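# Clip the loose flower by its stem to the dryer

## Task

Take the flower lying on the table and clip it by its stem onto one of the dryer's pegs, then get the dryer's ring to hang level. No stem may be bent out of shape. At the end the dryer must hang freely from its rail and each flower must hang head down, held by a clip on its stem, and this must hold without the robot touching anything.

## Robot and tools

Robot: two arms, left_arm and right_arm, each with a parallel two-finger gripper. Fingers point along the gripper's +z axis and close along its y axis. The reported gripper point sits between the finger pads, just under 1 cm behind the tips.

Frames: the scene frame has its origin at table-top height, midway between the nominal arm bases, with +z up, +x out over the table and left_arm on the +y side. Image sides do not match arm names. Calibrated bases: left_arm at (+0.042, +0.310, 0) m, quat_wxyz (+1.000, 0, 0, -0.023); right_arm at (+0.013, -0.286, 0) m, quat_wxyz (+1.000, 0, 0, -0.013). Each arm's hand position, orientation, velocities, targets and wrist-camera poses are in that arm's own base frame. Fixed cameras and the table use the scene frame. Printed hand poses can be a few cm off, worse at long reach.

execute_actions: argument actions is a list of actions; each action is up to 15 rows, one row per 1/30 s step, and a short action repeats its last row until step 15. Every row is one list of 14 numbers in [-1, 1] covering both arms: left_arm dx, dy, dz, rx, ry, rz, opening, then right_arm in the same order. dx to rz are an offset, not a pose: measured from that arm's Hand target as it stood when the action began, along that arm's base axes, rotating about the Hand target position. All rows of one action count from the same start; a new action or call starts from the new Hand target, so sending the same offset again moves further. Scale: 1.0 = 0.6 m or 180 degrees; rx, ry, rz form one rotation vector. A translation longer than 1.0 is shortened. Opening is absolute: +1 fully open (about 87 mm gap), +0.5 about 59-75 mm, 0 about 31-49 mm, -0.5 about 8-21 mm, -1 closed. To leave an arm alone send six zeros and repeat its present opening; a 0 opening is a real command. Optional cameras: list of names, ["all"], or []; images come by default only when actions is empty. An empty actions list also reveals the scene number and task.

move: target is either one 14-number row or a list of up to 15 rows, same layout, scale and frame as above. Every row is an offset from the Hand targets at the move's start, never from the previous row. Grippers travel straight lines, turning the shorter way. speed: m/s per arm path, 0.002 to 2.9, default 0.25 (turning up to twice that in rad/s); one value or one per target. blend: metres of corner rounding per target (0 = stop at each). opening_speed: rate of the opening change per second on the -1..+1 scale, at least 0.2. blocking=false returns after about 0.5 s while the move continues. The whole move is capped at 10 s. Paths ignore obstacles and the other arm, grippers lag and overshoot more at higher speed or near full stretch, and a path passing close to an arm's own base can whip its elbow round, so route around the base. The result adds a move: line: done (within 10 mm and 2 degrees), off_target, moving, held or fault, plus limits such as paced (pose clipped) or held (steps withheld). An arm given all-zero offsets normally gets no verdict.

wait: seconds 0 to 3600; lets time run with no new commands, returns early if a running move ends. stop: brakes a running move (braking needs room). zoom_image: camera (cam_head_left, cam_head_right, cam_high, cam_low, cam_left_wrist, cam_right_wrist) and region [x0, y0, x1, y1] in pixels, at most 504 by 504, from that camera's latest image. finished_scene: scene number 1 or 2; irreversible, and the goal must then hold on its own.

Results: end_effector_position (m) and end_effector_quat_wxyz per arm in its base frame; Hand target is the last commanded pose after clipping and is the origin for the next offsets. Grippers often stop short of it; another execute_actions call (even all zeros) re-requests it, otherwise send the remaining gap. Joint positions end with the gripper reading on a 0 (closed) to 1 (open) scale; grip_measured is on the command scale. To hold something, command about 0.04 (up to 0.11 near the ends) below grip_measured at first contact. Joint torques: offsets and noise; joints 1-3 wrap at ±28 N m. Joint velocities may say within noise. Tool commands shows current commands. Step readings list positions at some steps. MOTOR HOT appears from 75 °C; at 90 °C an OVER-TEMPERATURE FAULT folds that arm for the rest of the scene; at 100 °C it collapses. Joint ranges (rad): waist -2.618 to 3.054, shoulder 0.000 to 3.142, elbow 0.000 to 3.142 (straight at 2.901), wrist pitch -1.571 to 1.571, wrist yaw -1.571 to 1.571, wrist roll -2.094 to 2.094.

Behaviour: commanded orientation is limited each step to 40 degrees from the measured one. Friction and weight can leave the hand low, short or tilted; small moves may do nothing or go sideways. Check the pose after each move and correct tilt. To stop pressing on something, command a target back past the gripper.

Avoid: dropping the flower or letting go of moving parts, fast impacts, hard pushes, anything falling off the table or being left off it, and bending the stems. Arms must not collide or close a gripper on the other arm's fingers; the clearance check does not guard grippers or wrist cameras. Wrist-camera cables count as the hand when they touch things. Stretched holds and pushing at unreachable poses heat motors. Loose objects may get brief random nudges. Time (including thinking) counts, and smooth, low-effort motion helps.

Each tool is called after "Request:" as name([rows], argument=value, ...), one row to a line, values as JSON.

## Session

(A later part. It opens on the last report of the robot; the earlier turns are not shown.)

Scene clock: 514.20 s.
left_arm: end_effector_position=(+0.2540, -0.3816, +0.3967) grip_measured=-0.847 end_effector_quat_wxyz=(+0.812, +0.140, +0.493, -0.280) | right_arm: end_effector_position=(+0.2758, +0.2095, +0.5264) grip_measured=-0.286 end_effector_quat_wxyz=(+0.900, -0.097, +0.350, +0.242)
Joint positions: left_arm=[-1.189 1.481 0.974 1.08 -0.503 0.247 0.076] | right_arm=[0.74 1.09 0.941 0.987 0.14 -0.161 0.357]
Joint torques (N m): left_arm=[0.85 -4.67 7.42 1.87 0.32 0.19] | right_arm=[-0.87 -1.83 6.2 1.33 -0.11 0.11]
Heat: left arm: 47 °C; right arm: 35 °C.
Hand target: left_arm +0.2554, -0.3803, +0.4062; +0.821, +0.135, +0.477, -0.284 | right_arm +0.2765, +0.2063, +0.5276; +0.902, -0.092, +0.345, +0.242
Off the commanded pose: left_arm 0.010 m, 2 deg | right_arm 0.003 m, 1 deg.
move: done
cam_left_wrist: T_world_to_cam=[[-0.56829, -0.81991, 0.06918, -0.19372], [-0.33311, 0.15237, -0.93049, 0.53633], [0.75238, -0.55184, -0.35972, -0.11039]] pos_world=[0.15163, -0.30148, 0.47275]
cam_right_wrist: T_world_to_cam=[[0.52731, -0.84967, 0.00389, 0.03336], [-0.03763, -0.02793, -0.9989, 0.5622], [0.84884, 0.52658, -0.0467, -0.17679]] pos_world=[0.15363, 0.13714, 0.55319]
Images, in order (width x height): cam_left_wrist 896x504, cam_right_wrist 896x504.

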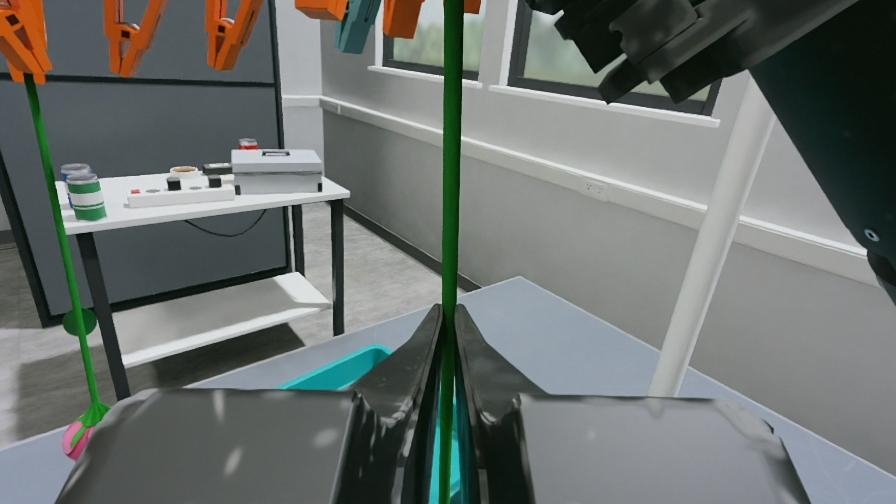

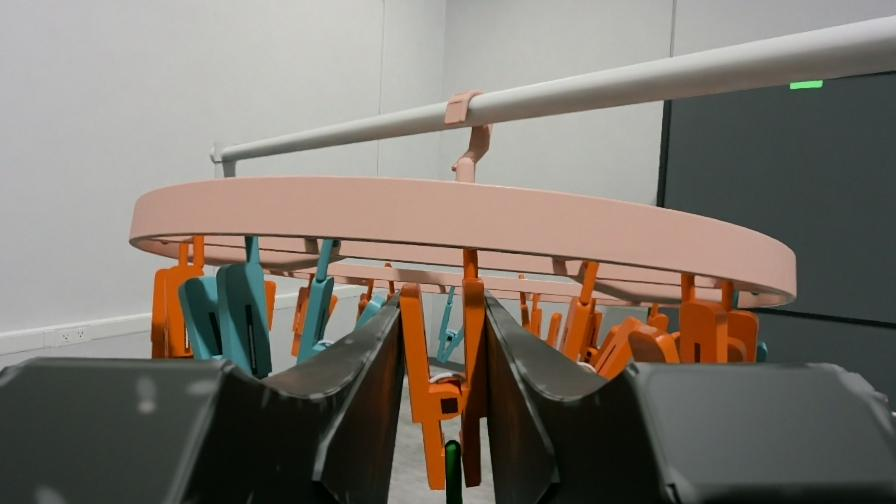

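Request:
move([
  [0, 0, 0, 0, 0, 0, -0.95, 0, 0, 0, 0, 0, 0, 0.2],
], speed=0.06, opening_speed=0.5, cameras=["cam_right_wrist", "cam_left_wrist"])

Request:
zoom_image(camera="cam_right_wrist", region=[380, 364, 520, 504])

Scene clock: 520.70 s.
left_arm: end_effector_position=(+0.2539, -0.3814, +0.3974) grip_measured=-0.847 end_effector_quat_wxyz=(+0.812, +0.139, +0.492, -0.280) | right_arm: end_effector_position=(+0.2757, +0.2094, +0.5266) grip_measured=+0.200 end_effector_quat_wxyz=(+0.900, -0.097, +0.350, +0.242)
Joint positions: left_arm=[-1.189 1.481 0.974 1.083 -0.503 0.247 0.076] | right_arm=[0.74 1.09 0.941 0.988 0.14 -0.161 0.6]
Joint torques (N m): left_arm=[0.87 -4.64 7.43 1.83 0.32 0.19] | right_arm=[-0.81 -1.87 6.17 1.33 -0.11 0.11]
Heat: left arm: 47 °C; right arm: 34 °C.
Hand target: left_arm +0.2554, -0.3804, +0.4062; +0.821, +0.135, +0.477, -0.284 | right_arm +0.2765, +0.2063, +0.5276; +0.902, -0.092, +0.345, +0.242
Off the commanded pose: left_arm 0.009 m, 2 deg | right_arm 0.003 m, 1 deg.
move: done
cam_left_wrist: T_world_to_cam=[[-0.56833, -0.81973, 0.07107, -0.19428], [-0.33189, 0.14935, -0.93142, 0.5358], [0.7529, -0.55294, -0.35694, -0.11158]] pos_world=[0.15142, -0.30097, 0.47303]
cam_right_wrist: T_world_to_cam=[[0.52775, -0.84939, 0.0038, 0.03327], [-0.03698, -0.02745, -0.99894, 0.56205], [0.84859, 0.52705, -0.04589, -0.17713]] pos_world=[0.15353, 0.13704, 0.5532]
Images, in order (width x height): cam_left_wrist 896x504, cam_right_wrist 896x504.

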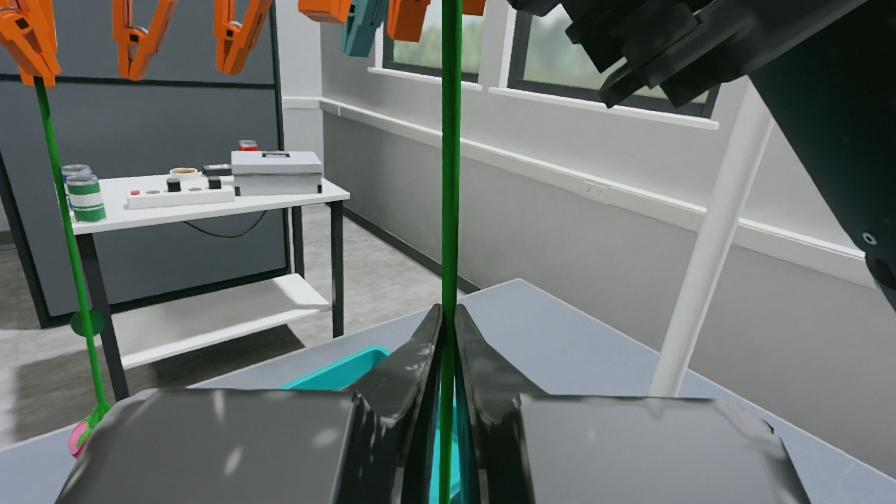

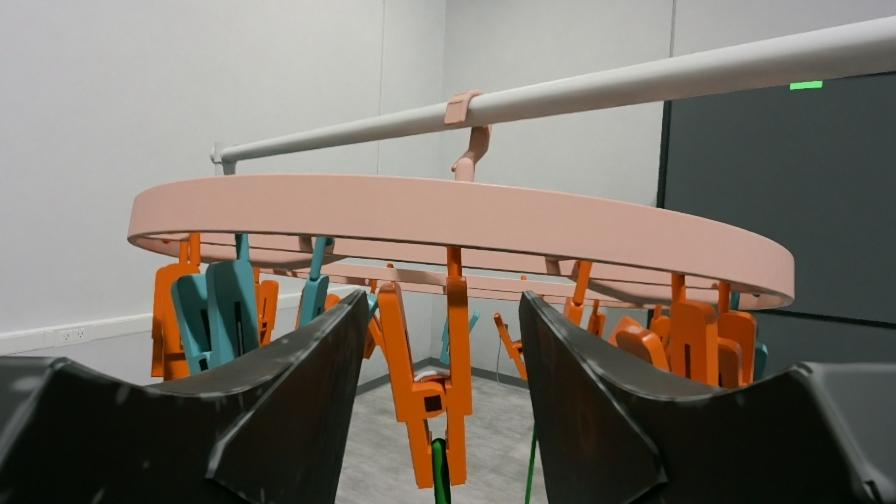

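Scaled by 3.600 from the camera's image (finer frame: 1280x720).

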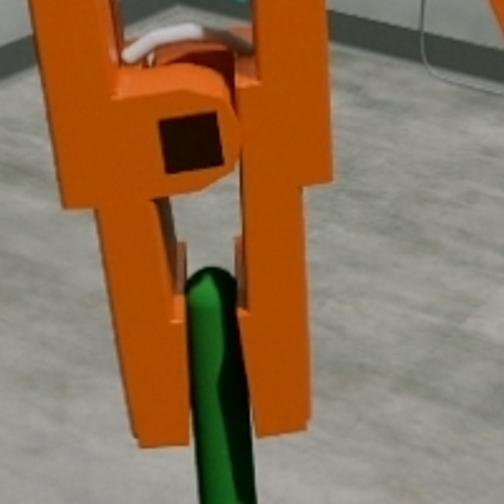

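Request:
move([
  [0, 0, 0, 0, 0, 0, -0.95, -0.117, -0.07, -0.092, 0, 0, 0, 0.2],
], speed=0.15)

Request:
move([
  [0, 0, 0, 0, 0, 0, 0.1, 0, 0, 0, 0, 0, 0, 0.2],
], speed=0.06, opening_speed=0.5)

Request:
move([
  [-0.125, 0.092, -0.059, 0, 0, 0, 0.1, 0, 0, 0, 0, 0, 0, 0.2],
], speed=0.12, cameras=["all"])

Scene clock: 525.13 s.
left_arm: end_effector_position=(+0.2539, -0.3814, +0.3974) grip_measured=-0.847 end_effector_quat_wxyz=(+0.812, +0.139, +0.492, -0.280) | right_arm: end_effector_position=(+0.2065, +0.1650, +0.4735) grip_measured=+0.200 end_effector_quat_wxyz=(+0.902, -0.096, +0.343, +0.244)
Joint positions: left_arm=[-1.189 1.481 0.974 1.083 -0.503 0.247 0.076] | right_arm=[0.848 0.716 0.584 0.999 0.206 -0.245 0.6]
Joint torques (N m): left_arm=[0.87 -4.66 7.45 1.83 0.32 0.19] | right_arm=[0.76 0.69 6.16 1.11 0.02 -0.06]
Heat: left arm: 46 °C; right arm: 34 °C.
Hand target: left_arm +0.2554, -0.3804, +0.4062; +0.821, +0.135, +0.477, -0.284 | right_arm +0.2063, +0.1642, +0.4725; +0.902, -0.092, +0.345, +0.242
Off the commanded pose: left_arm 0.009 m, 2 deg | right_arm 0.001 m, 0 deg.
move: done

Scene clock: 527.43 s.
left_arm: end_effector_position=(+0.2535, -0.3807, +0.3993) grip_measured=+0.100 end_effector_quat_wxyz=(+0.814, +0.137, +0.489, -0.282) | right_arm: end_effector_position=(+0.2066, +0.1648, +0.4734) grip_measured=+0.200 end_effector_quat_wxyz=(+0.902, -0.095, +0.343, +0.243)
Joint positions: left_arm=[-1.189 1.481 0.974 1.092 -0.503 0.247 0.55] | right_arm=[0.848 0.716 0.584 0.999 0.207 -0.245 0.6]
Joint torques (N m): left_arm=[0.87 -4.6 7.45 1.73 0.32 0.19] | right_arm=[0.76 0.68 6.2 1.11 0.02 -0.06]
Heat: left arm: 46 °C; right arm: 34 °C.
Hand target: left_arm +0.2554, -0.3803, +0.4062; +0.821, +0.135, +0.477, -0.284 | right_arm +0.2063, +0.1642, +0.4725; +0.902, -0.092, +0.345, +0.242
Off the commanded pose: left_arm 0.007 m, 2 deg | right_arm 0.001 m, 0 deg.
move: done

Scene clock: 529.00 s.
left_arm: end_effector_position=(+0.1830, -0.3336, +0.3640) grip_measured=+0.100 end_effector_quat_wxyz=(+0.816, +0.149, +0.484, -0.280) | right_arm: end_effector_position=(+0.2066, +0.1648, +0.4734) grip_measured=+0.200 end_effector_quat_wxyz=(+0.902, -0.095, +0.343, +0.243)
Joint positions: left_arm=[-1.384 1.272 0.641 1.285 -0.64 0.398 0.55] | right_arm=[0.848 0.716 0.584 0.999 0.207 -0.245 0.6]
Joint torques (N m): left_arm=[-0.83 -5.08 5.37 1.66 0.01 0.18] | right_arm=[0.7 0.7 6.2 1.13 0.03 -0.07]
Heat: left arm: 46 °C; right arm: 34 °C.
Hand target: left_arm +0.1805, -0.3251, +0.3708; +0.821, +0.135, +0.477, -0.284 | right_arm +0.2063, +0.1642, +0.4725; +0.902, -0.092, +0.345, +0.242
Off the commanded pose: left_arm 0.011 m, 2 deg | right_arm 0.001 m, 0 deg.
move: off_target (left_arm)
cam_left_wrist: T_world_to_cam=[[-0.57808, -0.81449, 0.04923, -0.18159], [-0.30925, 0.16286, -0.93693, 0.47632], [0.75511, -0.55685, -0.34603, -0.04938]] pos_world=[0.07962, -0.25297, 0.43813]
cam_right_wrist: T_world_to_cam=[[0.52943, -0.84834, 0.00467, 0.03108], [-0.02442, -0.02075, -0.99949, 0.50183], [0.848, 0.52905, -0.0317, -0.10428]] pos_world=[0.08424, 0.09195, 0.49812]

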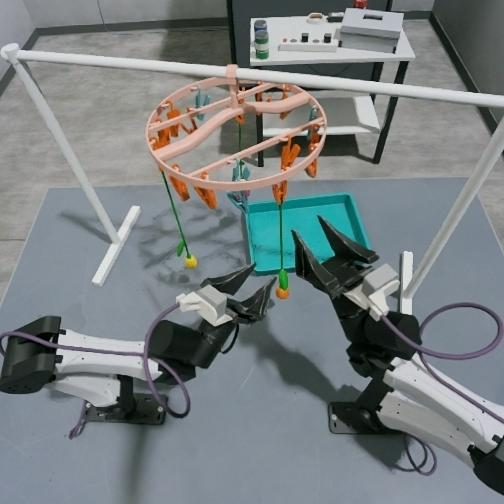

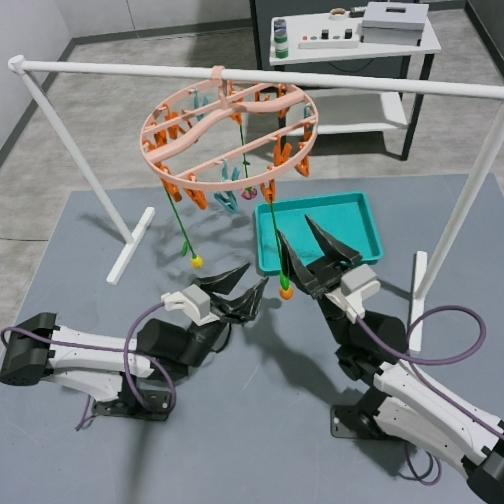

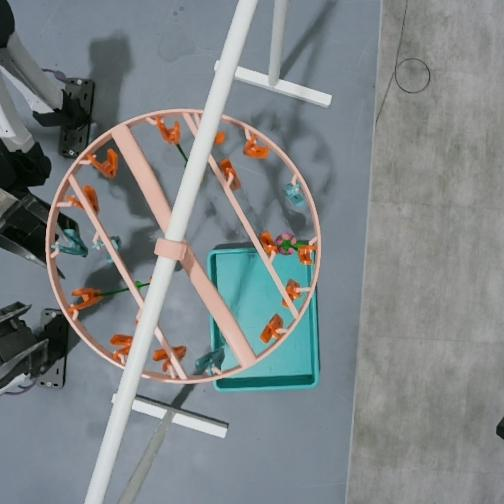

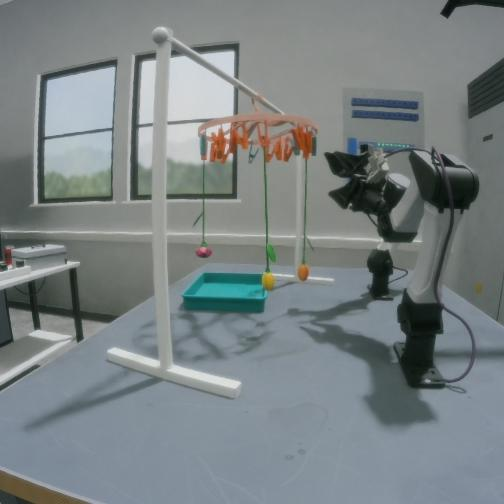

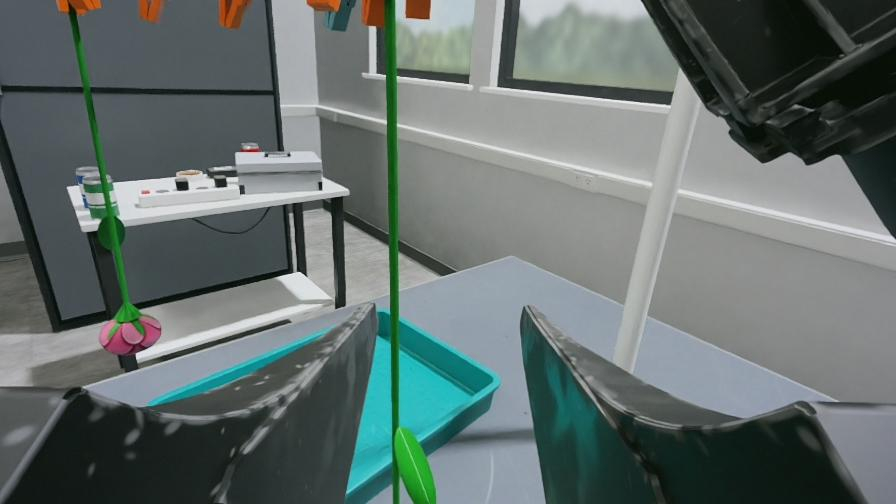

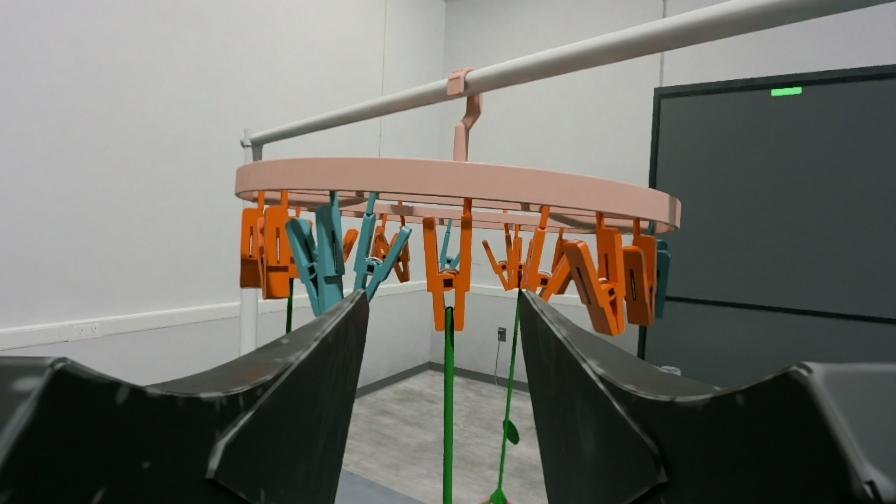

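Request:
execute_actions(actions=[], cameras=["cam_low", "cam_right_wrist", "cam_head_left"])

Request:
zoom_image(camera="cam_low", region=[185, 90, 335, 180])

Request:
zoom_image(camera="cam_right_wrist", region=[220, 140, 700, 260])

Scene clock: 530.27 s.
left_arm: end_effector_position=(+0.1830, -0.3335, +0.3640) grip_measured=+0.100 end_effector_quat_wxyz=(+0.816, +0.149, +0.484, -0.280) | right_arm: end_effector_position=(+0.2066, +0.1648, +0.4734) grip_measured=+0.200 end_effector_quat_wxyz=(+0.902, -0.095, +0.343, +0.243)
Joint positions: left_arm=[-1.384 1.272 0.641 1.285 -0.64 0.398 0.55] | right_arm=[0.848 0.716 0.584 0.999 0.207 -0.245 0.6]
Joint velocities: within noise
Joint torques (N m): left_arm=[-0.83 -5.08 5.37 1.65 0.01 0.18] | right_arm=[0.72 0.69 6.16 1.11 0.02 -0.07]
Heat: left arm: 46 °C; right arm: 34 °C.
Hand target: left_arm +0.1805, -0.3251, +0.3708; +0.820, +0.135, +0.477, -0.284 | right_arm +0.2063, +0.1642, +0.4725; +0.902, -0.092, +0.345, +0.242
Tool commands: left_gripper/opening=+0.1 right_gripper/opening=+0.2
Off the commanded pose: left_arm 0.011 m, 2 deg | right_arm 0.001 m, 0 deg.
camera_calibration:
cam_right_wrist: T_world_to_cam=[[0.52943, -0.84834, 0.00467, 0.03108], [-0.02442, -0.02075, -0.99949, 0.50183], [0.848, 0.52905, -0.0317, -0.10428]] pos_world=[0.08424, 0.09195, 0.49812]
Images, in order (width x height): cam_head_left 504x504, cam_low 504x504, cam_right_wrist 896x504.

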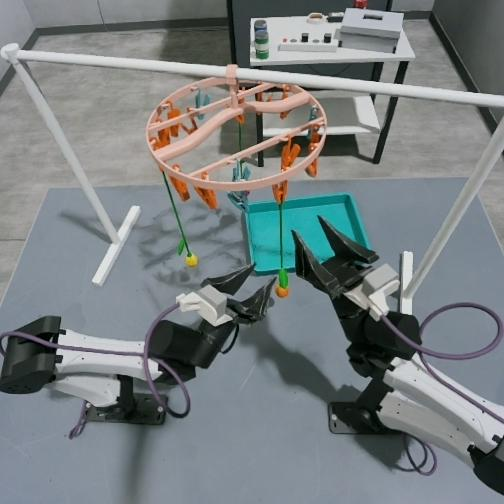

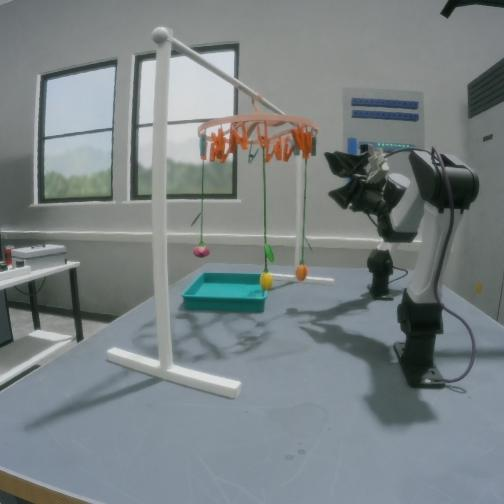

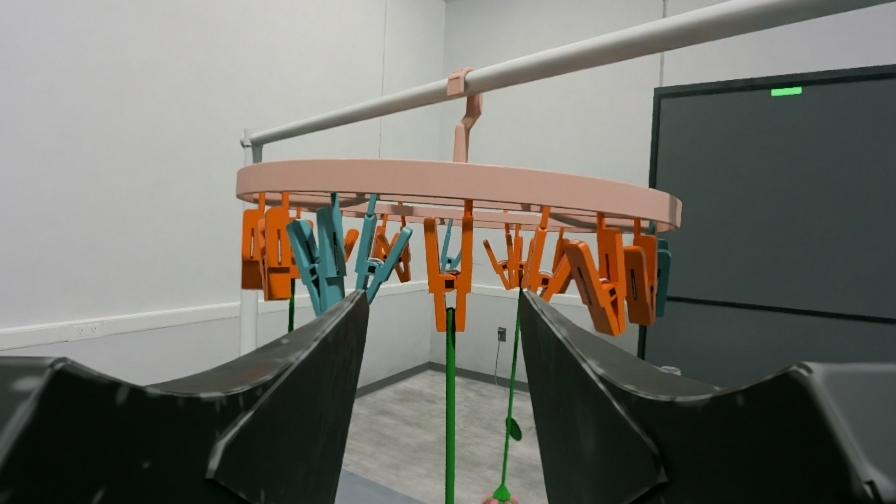

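Scaled by 3.360 from the camera's image (finer frame: 720x720).

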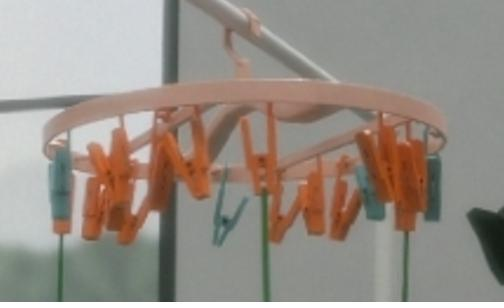

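Scaled by 1.050 from the camera's image (finer frame: 1280x720).

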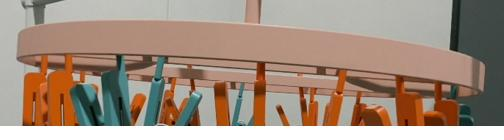

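Request:
move([
  [-0.051, 0.2085, -0.051, 0, 0, 0, 0.1, 0.0102, -0.179, -0.0513, 0, 0, 0.0217, 0.2],
], speed=0.15, cameras=["cam_low", "cam_right_wrist", "cam_high"])

Request:
zoom_image(camera="cam_low", region=[185, 100, 255, 170])

Request:
zoom_image(camera="cam_low", region=[255, 100, 325, 170])

Request:
zoom_image(camera="cam_right_wrist", region=[170, 90, 570, 250])

Scene clock: 539.17 s.
left_arm: end_effector_position=(+0.1497, -0.2011, +0.3439) grip_measured=+0.100 end_effector_quat_wxyz=(+0.821, +0.133, +0.473, -0.289) | right_arm: end_effector_position=(+0.2109, +0.0576, +0.4433) grip_measured=+0.200 end_effector_quat_wxyz=(+0.894, -0.102, +0.340, +0.273)
Joint positions: left_arm=[-1.464 0.544 0.259 1.026 -0.7 0.468 0.55] | right_arm=[-0.272 0.602 0.412 1.236 -0.528 0.721 0.6]
Joint torques (N m): left_arm=[-0.72 0.69 5.89 1.13 0.06 0.17] | right_arm=[-0.57 2.8 5.96 0.86 0.1 0.07]
Heat: left arm: 44 °C; right arm: 34 °C.
Hand target: left_arm +0.1499, -0.2000, +0.3401; +0.820, +0.135, +0.477, -0.284 | right_arm +0.2125, +0.0569, +0.4416; +0.893, -0.104, +0.342, +0.273
Off the commanded pose: left_arm 0.004 m, 1 deg | right_arm 0.002 m, 0 deg.
move: done
cam_right_wrist: T_world_to_cam=[[0.58223, -0.81301, -0.00386, -0.07141], [-0.0258, -0.01373, -0.99957, 0.46943], [0.81261, 0.58208, -0.02896, -0.04907]] pos_world=[0.09356, -0.02305, 0.46753]
Images, in order (width x height): cam_high 504x504, cam_low 504x504, cam_right_wrist 896x504.

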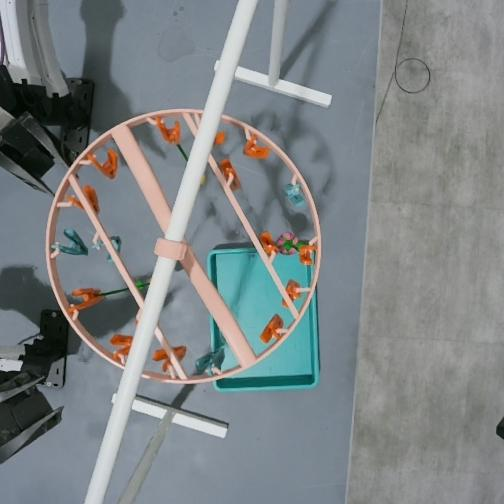

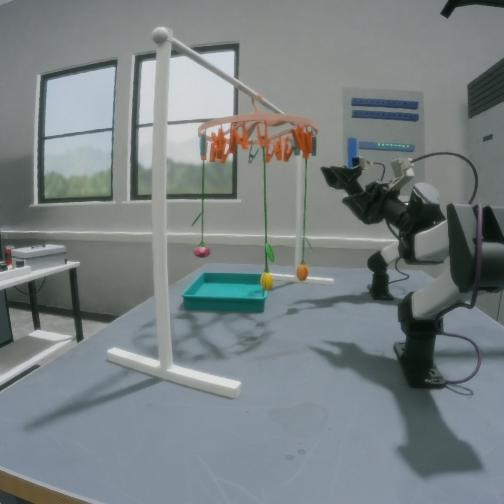

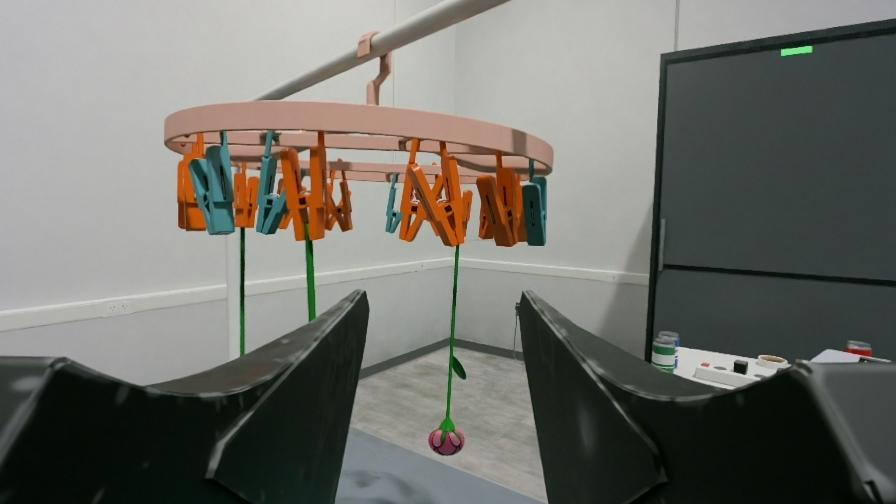

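Scaled by 7.200 from the camera's image (finer frame: 720x720).

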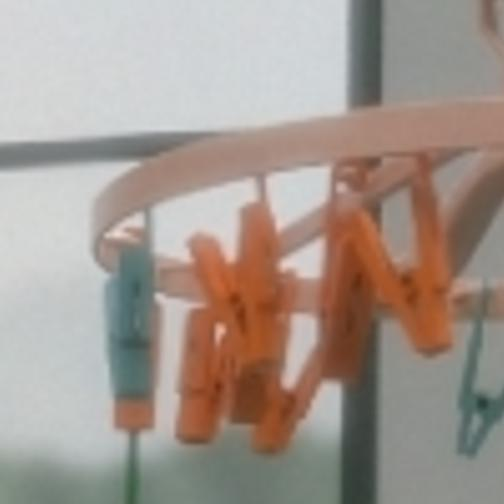

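Scaled by 7.200 from the camera's image (finer frame: 720x720).

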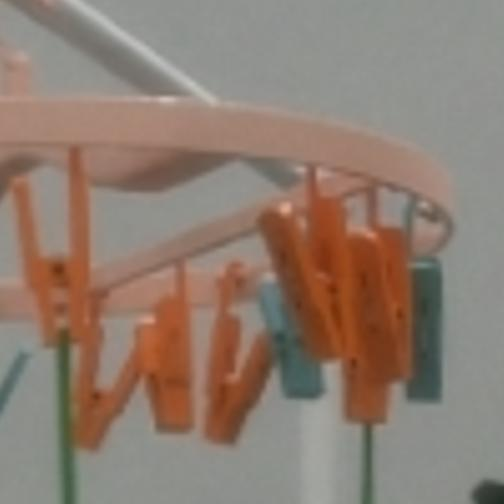

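Scaled by 1.260 from the camera's image (finer frame: 1280x720).

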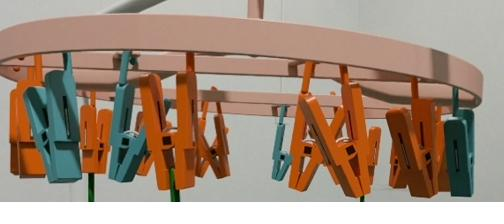

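Request:
move([
  [0.06, -0.13, 0.06, 0, 0, 0, 0.1, -0.0175, 0.185, 0.0265, 0, 0, -0.0217, 0.2],
  [0.11, -0.251, 0.113, 0, 0, 0, 0.1, 0.104, 0.2543, 0.13, 0, 0, -0.0217, 0.2],
], speed=0.13, blend=0.015, cameras=["cam_left_wrist", "cam_right_wrist"])

Scene clock: 581.37 s.
left_arm: end_effector_position=(+0.2147, -0.3474, +0.3935) grip_measured=+0.100 end_effector_quat_wxyz=(+0.818, +0.146, +0.488, -0.269) | right_arm: end_effector_position=(+0.2753, +0.2110, +0.5102) grip_measured=+0.200 end_effector_quat_wxyz=(+0.899, -0.096, +0.354, +0.238)
Joint positions: left_arm=[-1.285 1.317 0.811 1.121 -0.581 0.342 0.55] | right_arm=[0.754 1.087 0.88 1.04 0.156 -0.176 0.6]
Joint torques (N m): left_arm=[0.73 -2.97 9.78 1.43 0.35 -0.11] | right_arm=[-0.57 -1.42 9.13 1.16 -0.14 0.12]
Heat: left arm: 41 °C; right arm: 33 °C.
Hand target: left_arm +0.2159, -0.3506, +0.4079; +0.820, +0.135, +0.477, -0.284 | right_arm +0.2749, +0.2094, +0.5196; +0.902, -0.092, +0.345, +0.242
Off the commanded pose: left_arm 0.015 m, 2 deg | right_arm 0.010 m, 1 deg.
move: off_target (left_arm)
cam_left_wrist: T_world_to_cam=[[-0.55823, -0.82839, 0.04628, -0.1839], [-0.31643, 0.16101, -0.93485, 0.51615], [0.76697, -0.53651, -0.35201, -0.06388]] pos_world=[0.10966, -0.26972, 0.46855]
cam_right_wrist: T_world_to_cam=[[0.52073, -0.85371, 0.00353, 0.03785], [-0.04409, -0.03103, -0.99855, 0.54827], [0.85258, 0.51982, -0.05379, -0.17391]] pos_world=[0.15274, 0.13972, 0.53798]

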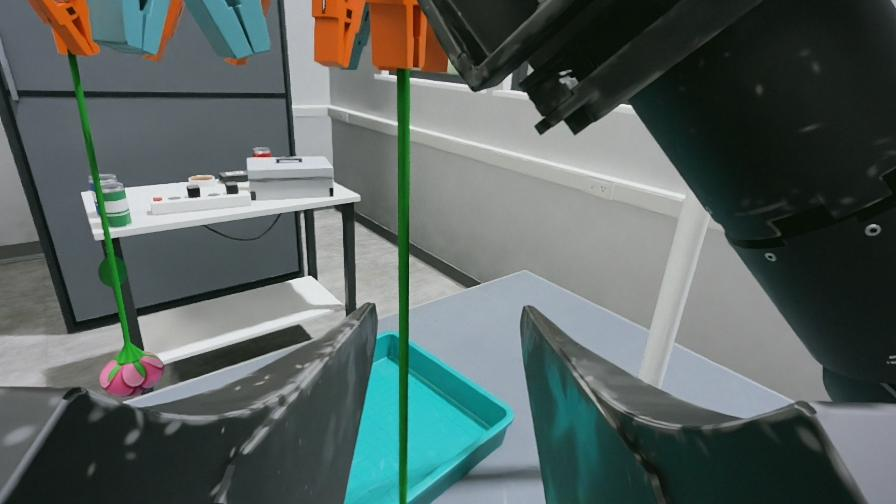

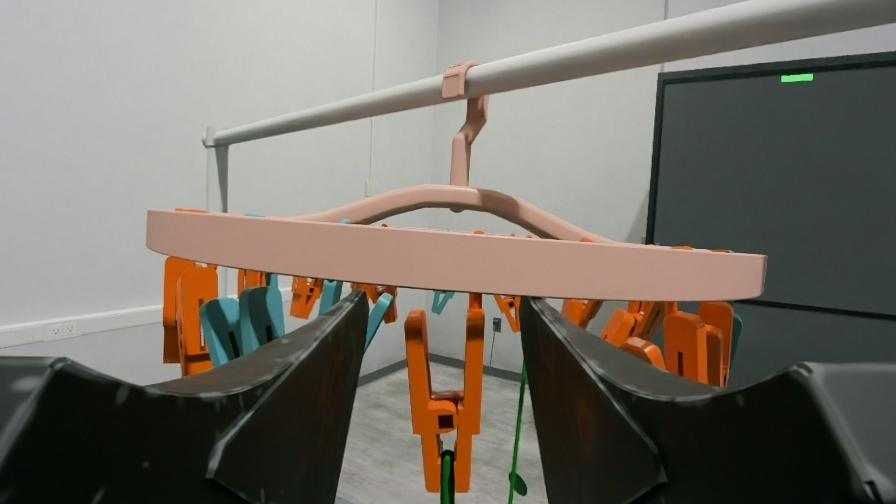

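Request:
move([
  [0.0738, -0.0135, 0, 0, 0, 0, 0.1, 0, 0, -0.026, 0, 0, 0, 0.2],
], speed=0.08, cameras=["cam_left_wrist", "cam_right_wrist"])

Scene clock: 587.03 s.
left_arm: end_effector_position=(+0.2587, -0.3548, +0.3951) grip_measured=+0.100 end_effector_quat_wxyz=(+0.818, +0.141, +0.487, -0.271) | right_arm: end_effector_position=(+0.2742, +0.2102, +0.5037) grip_measured=+0.200 end_effector_quat_wxyz=(+0.901, -0.094, +0.350, +0.239)
Joint positions: left_arm=[-1.143 1.402 0.889 1.089 -0.466 0.247 0.55] | right_arm=[0.754 1.087 0.846 1.083 0.156 -0.175 0.6]
Joint torques (N m): left_arm=[0.62 -3.71 9.87 1.45 0.31 -0.08] | right_arm=[-0.61 -1.43 6.35 1.34 -0.15 0.12]
Heat: left arm: 43 °C; right arm: 33 °C.
Hand target: left_arm +0.2601, -0.3587, +0.4081; +0.821, +0.135, +0.477, -0.284 | right_arm +0.2749, +0.2094, +0.5041; +0.902, -0.092, +0.345, +0.242
Off the commanded pose: left_arm 0.014 m, 2 deg | right_arm 0.001 m, 1 deg.
move: off_target (left_arm)
cam_left_wrist: T_world_to_cam=[[-0.55673, -0.82894, 0.05391, -0.16911], [-0.31705, 0.15205, -0.93614, 0.53019], [0.7678, -0.53827, -0.34747, -0.10368]] pos_world=[0.15355, -0.27661, 0.46943]
cam_right_wrist: T_world_to_cam=[[0.52185, -0.85304, 0.00128, 0.03841], [-0.0368, -0.02401, -0.99903, 0.53849], [0.85224, 0.5213, -0.04392, -0.17808]] pos_world=[0.15154, 0.13853, 0.5301]

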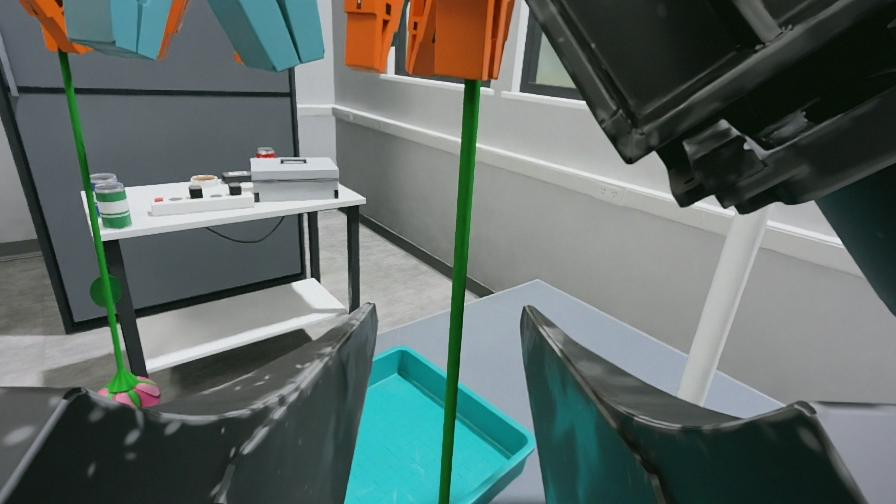

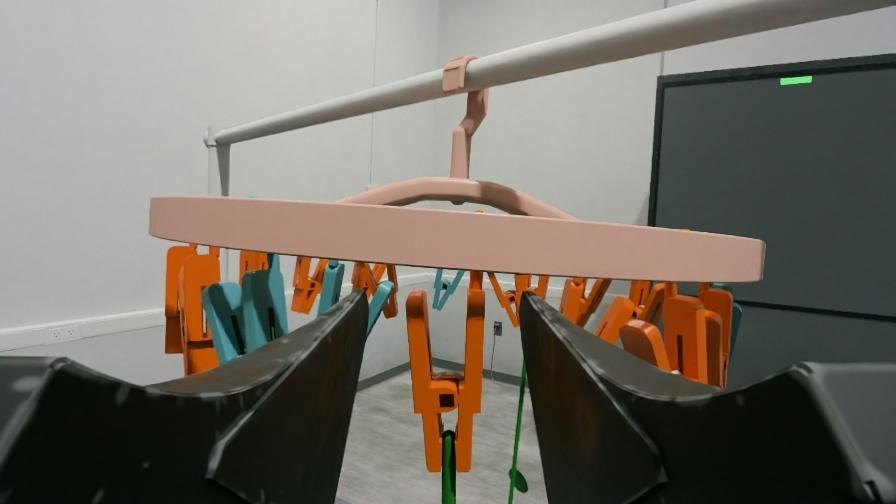

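Request:
move([
  [0, 0, 0, 0, 0, 0, -0.95, 0, 0, 0, 0, 0, 0, -0.05],
], speed=0.08, opening_speed=0.8)

Request:
move([
  [0, 0, 0, 0, 0, 0, -0.95, 0, 0, 0, 0, 0, 0, -0.6],
], speed=0.08, opening_speed=0.6, cameras=["cam_right_wrist"])

Request:
zoom_image(camera="cam_right_wrist", region=[380, 364, 520, 504])

Scene clock: 590.23 s.
left_arm: end_effector_position=(+0.2587, -0.3549, +0.3950) grip_measured=-0.950 end_effector_quat_wxyz=(+0.818, +0.142, +0.487, -0.271) | right_arm: end_effector_position=(+0.2742, +0.2102, +0.5038) grip_measured=-0.050 end_effector_quat_wxyz=(+0.901, -0.094, +0.350, +0.239)
Joint positions: left_arm=[-1.143 1.402 0.889 1.088 -0.466 0.247 0.025] | right_arm=[0.754 1.087 0.846 1.083 0.156 -0.175 0.475]
Joint torques (N m): left_arm=[0.62 -3.71 9.87 1.46 0.31 -0.1] | right_arm=[-0.57 -1.4 6.35 1.32 -0.15 0.13]
Heat: left arm: 43 °C; right arm: 33 °C.
Hand target: left_arm +0.2601, -0.3587, +0.4081; +0.820, +0.135, +0.477, -0.284 | right_arm +0.2748, +0.2094, +0.5041; +0.902, -0.092, +0.345, +0.242
Off the commanded pose: left_arm 0.014 m, 2 deg | right_arm 0.001 m, 1 deg.
move: done

Scene clock: 591.37 s.
left_arm: end_effector_position=(+0.2587, -0.3549, +0.3950) grip_measured=-0.950 end_effector_quat_wxyz=(+0.818, +0.142, +0.487, -0.271) | right_arm: end_effector_position=(+0.2739, +0.2102, +0.5041) grip_measured=-0.337 end_effector_quat_wxyz=(+0.901, -0.094, +0.349, +0.240)
Joint positions: left_arm=[-1.143 1.402 0.889 1.088 -0.466 0.247 0.025] | right_arm=[0.754 1.087 0.846 1.085 0.154 -0.175 0.331]
Joint torques (N m): left_arm=[0.61 -3.7 9.87 1.46 0.31 -0.1] | right_arm=[-0.61 -1.42 6.38 1.3 -0.14 0.11]
Heat: left arm: 43 °C; right arm: 33 °C.
Hand target: left_arm +0.2601, -0.3587, +0.4081; +0.820, +0.135, +0.477, -0.284 | right_arm +0.2749, +0.2094, +0.5041; +0.902, -0.092, +0.345, +0.242
Off the commanded pose: left_arm 0.014 m, 2 deg | right_arm 0.001 m, 1 deg.
move: done
cam_right_wrist: T_world_to_cam=[[0.52269, -0.85252, 0.00153, 0.03807], [-0.03494, -0.02322, -0.99912, 0.53823], [0.85181, 0.52218, -0.04193, -0.17883]] pos_world=[0.15124, 0.13833, 0.5302]

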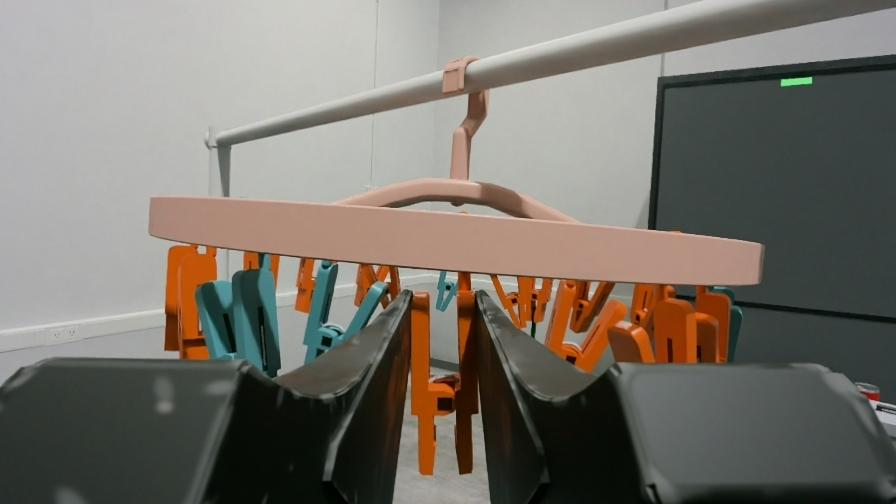

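Scaled by 3.600 from the camera's image (finer frame: 1280x720).

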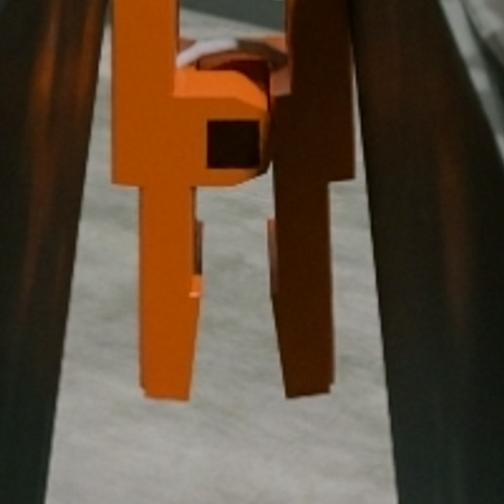

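Request:
execute_actions(actions=[], cameras=["cam_left_wrist", "cam_head_left", "cam_high", "cam_low"])

Scene clock: 592.47 s.
left_arm: end_effector_position=(+0.2587, -0.3549, +0.3950) grip_measured=-0.950 end_effector_quat_wxyz=(+0.818, +0.142, +0.487, -0.271) | right_arm: end_effector_position=(+0.2738, +0.2101, +0.5042) grip_measured=-0.337 end_effector_quat_wxyz=(+0.901, -0.094, +0.349, +0.240)
Joint positions: left_arm=[-1.143 1.402 0.889 1.088 -0.466 0.247 0.025] | right_arm=[0.754 1.087 0.846 1.085 0.154 -0.175 0.331]
Joint velocities: within noise
Joint torques (N m): left_arm=[0.62 -3.73 9.88 1.45 0.31 -0.1] | right_arm=[-0.62 -1.39 6.38 1.29 -0.12 0.11]
Heat: left arm: 43 °C; right arm: 33 °C.
Hand target: left_arm +0.2601, -0.3587, +0.4081; +0.820, +0.135, +0.477, -0.284 | right_arm +0.2749, +0.2094, +0.5041; +0.902, -0.092, +0.345, +0.242
Tool commands: left_gripper/opening=-0.95 right_gripper/opening=-0.6
Off the commanded pose: left_arm 0.014 m, 2 deg | right_arm 0.001 m, 1 deg.
camera_calibration:
cam_left_wrist: T_world_to_cam=[[-0.55711, -0.82869, 0.05388, -0.16905], [-0.31713, 0.15234, -0.93607, 0.53027], [0.7675, -0.53858, -0.34767, -0.10368]] pos_world=[0.15355, -0.27671, 0.46943]
Images, in order (width x height): cam_head_left 504x504, cam_high 504x504, cam_low 504x504, cam_left_wrist 896x504.

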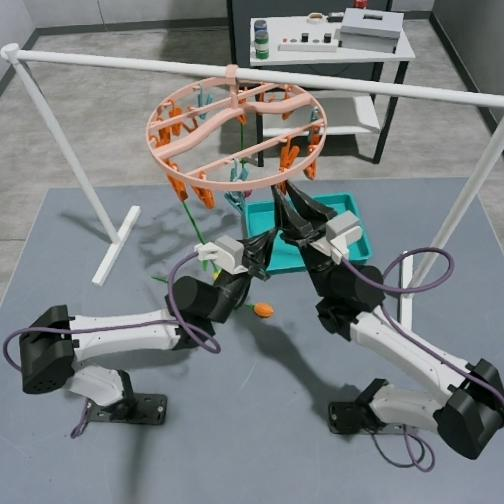

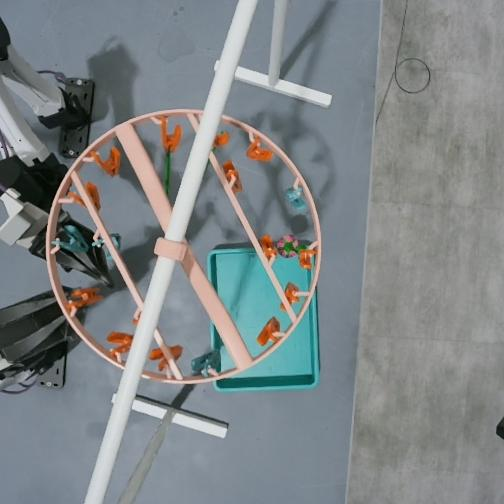

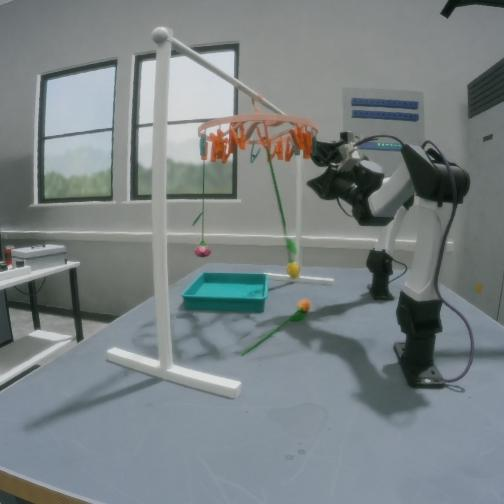

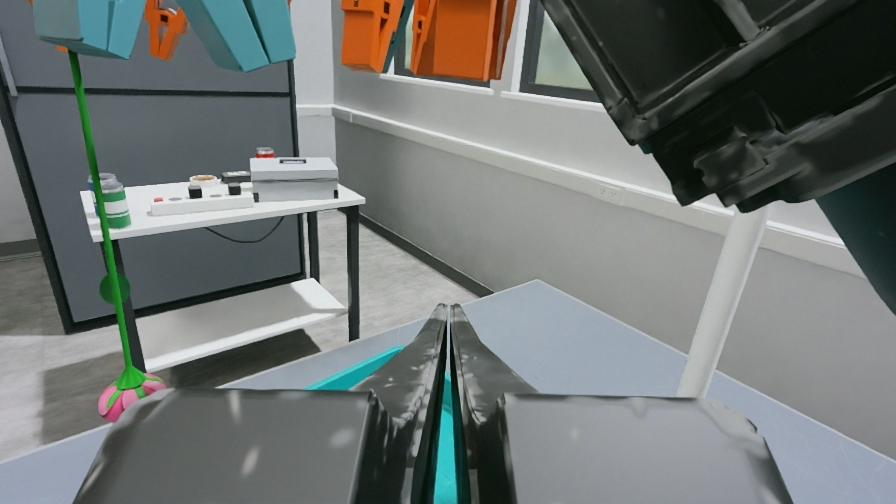

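Request:
move([
  [-0.13, 0.1, -0.045, 0, 0, 0, -0.95, 0, 0, 0, 0, 0, 0, 0.2],
], speed=0.15, opening_speed=0.6)

Request:
move([
  [0.03, 0.3, -0.08, 0, 0, 0.09, 0.3, -0.117, -0.075, -0.082, 0, 0, 0, 0.2],
  [0.03, 0.36, -0.08, 0, 0, 0.15, 0.3, -0.104, -0.254, -0.104, 0, 0, 0.0217, 0.2],
], speed=0.15, blend=0.02, cameras=["cam_left_wrist", "cam_head_left", "cam_head_right"])

Scene clock: 603.80 s.
left_arm: end_effector_position=(+0.1841, -0.3047, +0.3779) grip_measured=-0.950 end_effector_quat_wxyz=(+0.817, +0.145, +0.481, -0.283) | right_arm: end_effector_position=(+0.2734, +0.2100, +0.5048) grip_measured=+0.200 end_effector_quat_wxyz=(+0.902, -0.094, +0.347, +0.240)
Joint positions: left_arm=[-1.353 1.122 0.605 1.168 -0.616 0.374 0.025] | right_arm=[0.754 1.087 0.846 1.088 0.153 -0.174 0.6]
Joint torques (N m): left_arm=[-0.83 -3.44 5.56 1.61 0.01 0.18] | right_arm=[-0.62 -1.37 6.32 1.25 -0.13 0.1]
Heat: left arm: 44 °C; right arm: 34 °C.
Hand target: left_arm +0.1821, -0.2988, +0.3810; +0.820, +0.135, +0.477, -0.284 | right_arm +0.2749, +0.2094, +0.5041; +0.902, -0.092, +0.345, +0.242
Off the commanded pose: left_arm 0.007 m, 1 deg | right_arm 0.002 m, 0 deg.
move: done

Scene clock: 607.03 s.
left_arm: end_effector_position=(+0.2004, -0.0840, +0.3351) grip_measured=+0.300 end_effector_quat_wxyz=(+0.864, +0.024, +0.496, -0.086) | right_arm: end_effector_position=(+0.2109, +0.0577, +0.4434) grip_measured=+0.200 end_effector_quat_wxyz=(+0.894, -0.102, +0.340, +0.273)
Joint positions: left_arm=[-1.077 0.25 0.214 0.813 -0.761 0.545 0.65] | right_arm=[-0.27 0.602 0.413 1.234 -0.527 0.719 0.6]
Joint torques (N m): left_arm=[-0.84 2.47 5.42 1.36 0.08 0.19] | right_arm=[-0.57 2.84 6.05 0.9 0.1 0.05]
Heat: left arm: 44 °C; right arm: 34 °C.
Hand target: left_arm +0.2001, -0.0828, +0.3331; +0.864, +0.020, +0.496, -0.085 | right_arm +0.2124, +0.0570, +0.4418; +0.893, -0.104, +0.341, +0.273
Off the commanded pose: left_arm 0.002 m, 1 deg | right_arm 0.002 m, 0 deg.
move: done
cam_left_wrist: T_world_to_cam=[[-0.14577, -0.98708, 0.0665, -0.07369], [-0.33073, -0.01473, -0.94361, 0.40563], [0.9324, -0.15954, -0.32431, 0.05699]] pos_world=[0.07028, -0.05767, 0.40614]
Images, in order (width x height): cam_head_left 504x504, cam_head_right 504x504, cam_left_wrist 896x504.

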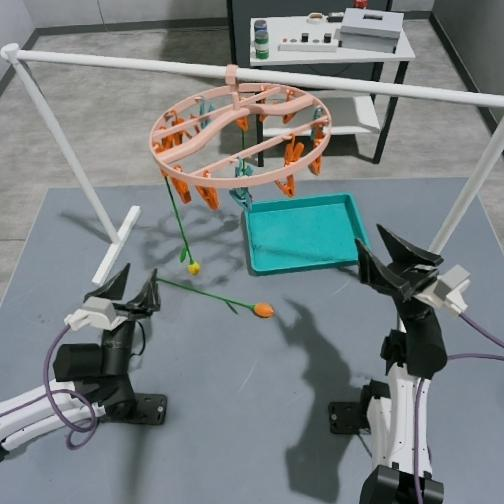

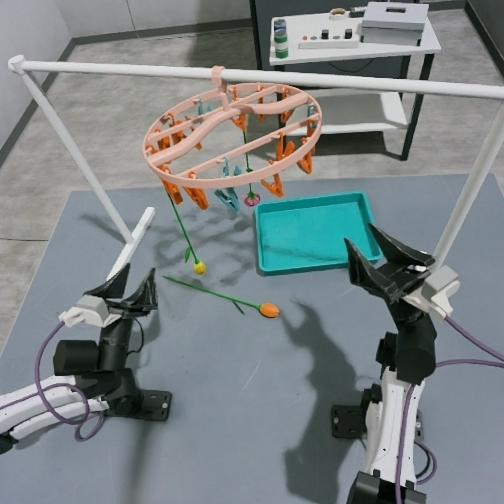

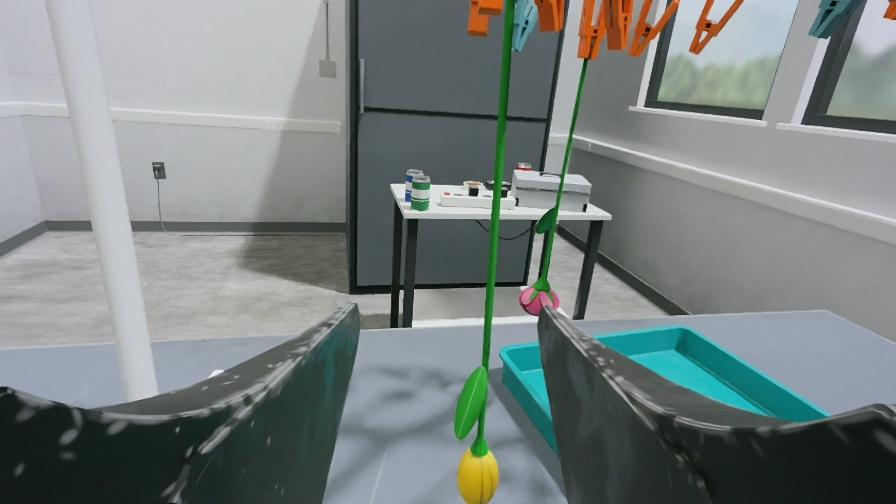

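Request:
move([
  [0, 0, 0, 0, 0, 0, 0.3, -0.0173, 0.18, 0.0303, 0, 0, -0.0217, 0.3],
  [0, 0, 0, 0, 0, 0, 0.3, 0.1042, 0.254, 0.1253, 0, 0, -0.0217, 0.3],
  [0, 0, 0, 0, 0, 0, 0.3, 0.1627, 0.185, 0.1253, 0, 0, 0.045, 0.3],
  [0, 0, 0, 0, 0, 0, 0.3, 0.2293, 0.1317, 0.1253, 0, 0, 0.117, 0.3],
], speed=0.1, blend=[0.02, 0.008, 0.02, 0], cameras=["cam_right_wrist"])

Scene clock: 624.53 s.
left_arm: end_effector_position=(+0.2005, -0.0839, +0.3350) grip_measured=+0.300 end_effector_quat_wxyz=(+0.864, +0.024, +0.496, -0.086) | right_arm: end_effector_position=(+0.3539, +0.1374, +0.5080) grip_measured=+0.300 end_effector_quat_wxyz=(+0.823, -0.155, +0.333, +0.434)
Joint positions: left_arm=[-1.077 0.25 0.214 0.813 -0.762 0.545 0.65] | right_arm=[0.062 1.403 1.049 1.377 -0.543 0.753 0.65]
Joint velocities: left_arm=[-0.027 -0.002 0.002 -0.007 -0.154 -0.007 0.001] | right_arm=[within noise]
Joint torques (N m): left_arm=[-0.85 2.47 5.42 1.37 0.09 0.19] | right_arm=[-0.47 -3.59 8.76 1.06 0.1 0.03]
Heat: left arm: 42 °C; right arm: 33 °C.
Hand target: left_arm +0.2001, -0.0827, +0.3330; +0.864, +0.020, +0.496, -0.085 | right_arm +0.3501, +0.1360, +0.5169; +0.828, -0.165, +0.317, +0.432
Off the commanded pose: left_arm 0.002 m, 0 deg | right_arm 0.010 m, 2 deg.
move: done
cam_right_wrist: T_world_to_cam=[[0.83384, -0.55083, -0.03596, -0.19822], [-0.05892, -0.02404, -0.99797, 0.55124], [0.54885, 0.83427, -0.0525, -0.13913]] pos_world=[0.27413, 0.02014, 0.53568]

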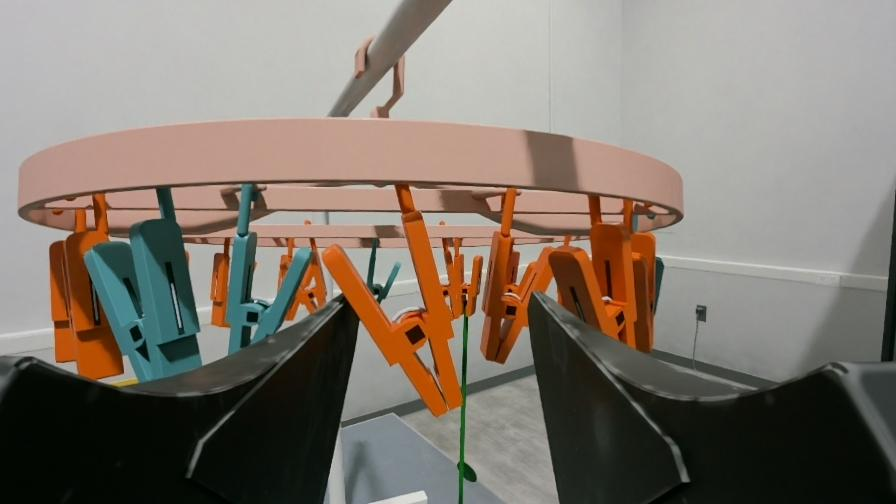

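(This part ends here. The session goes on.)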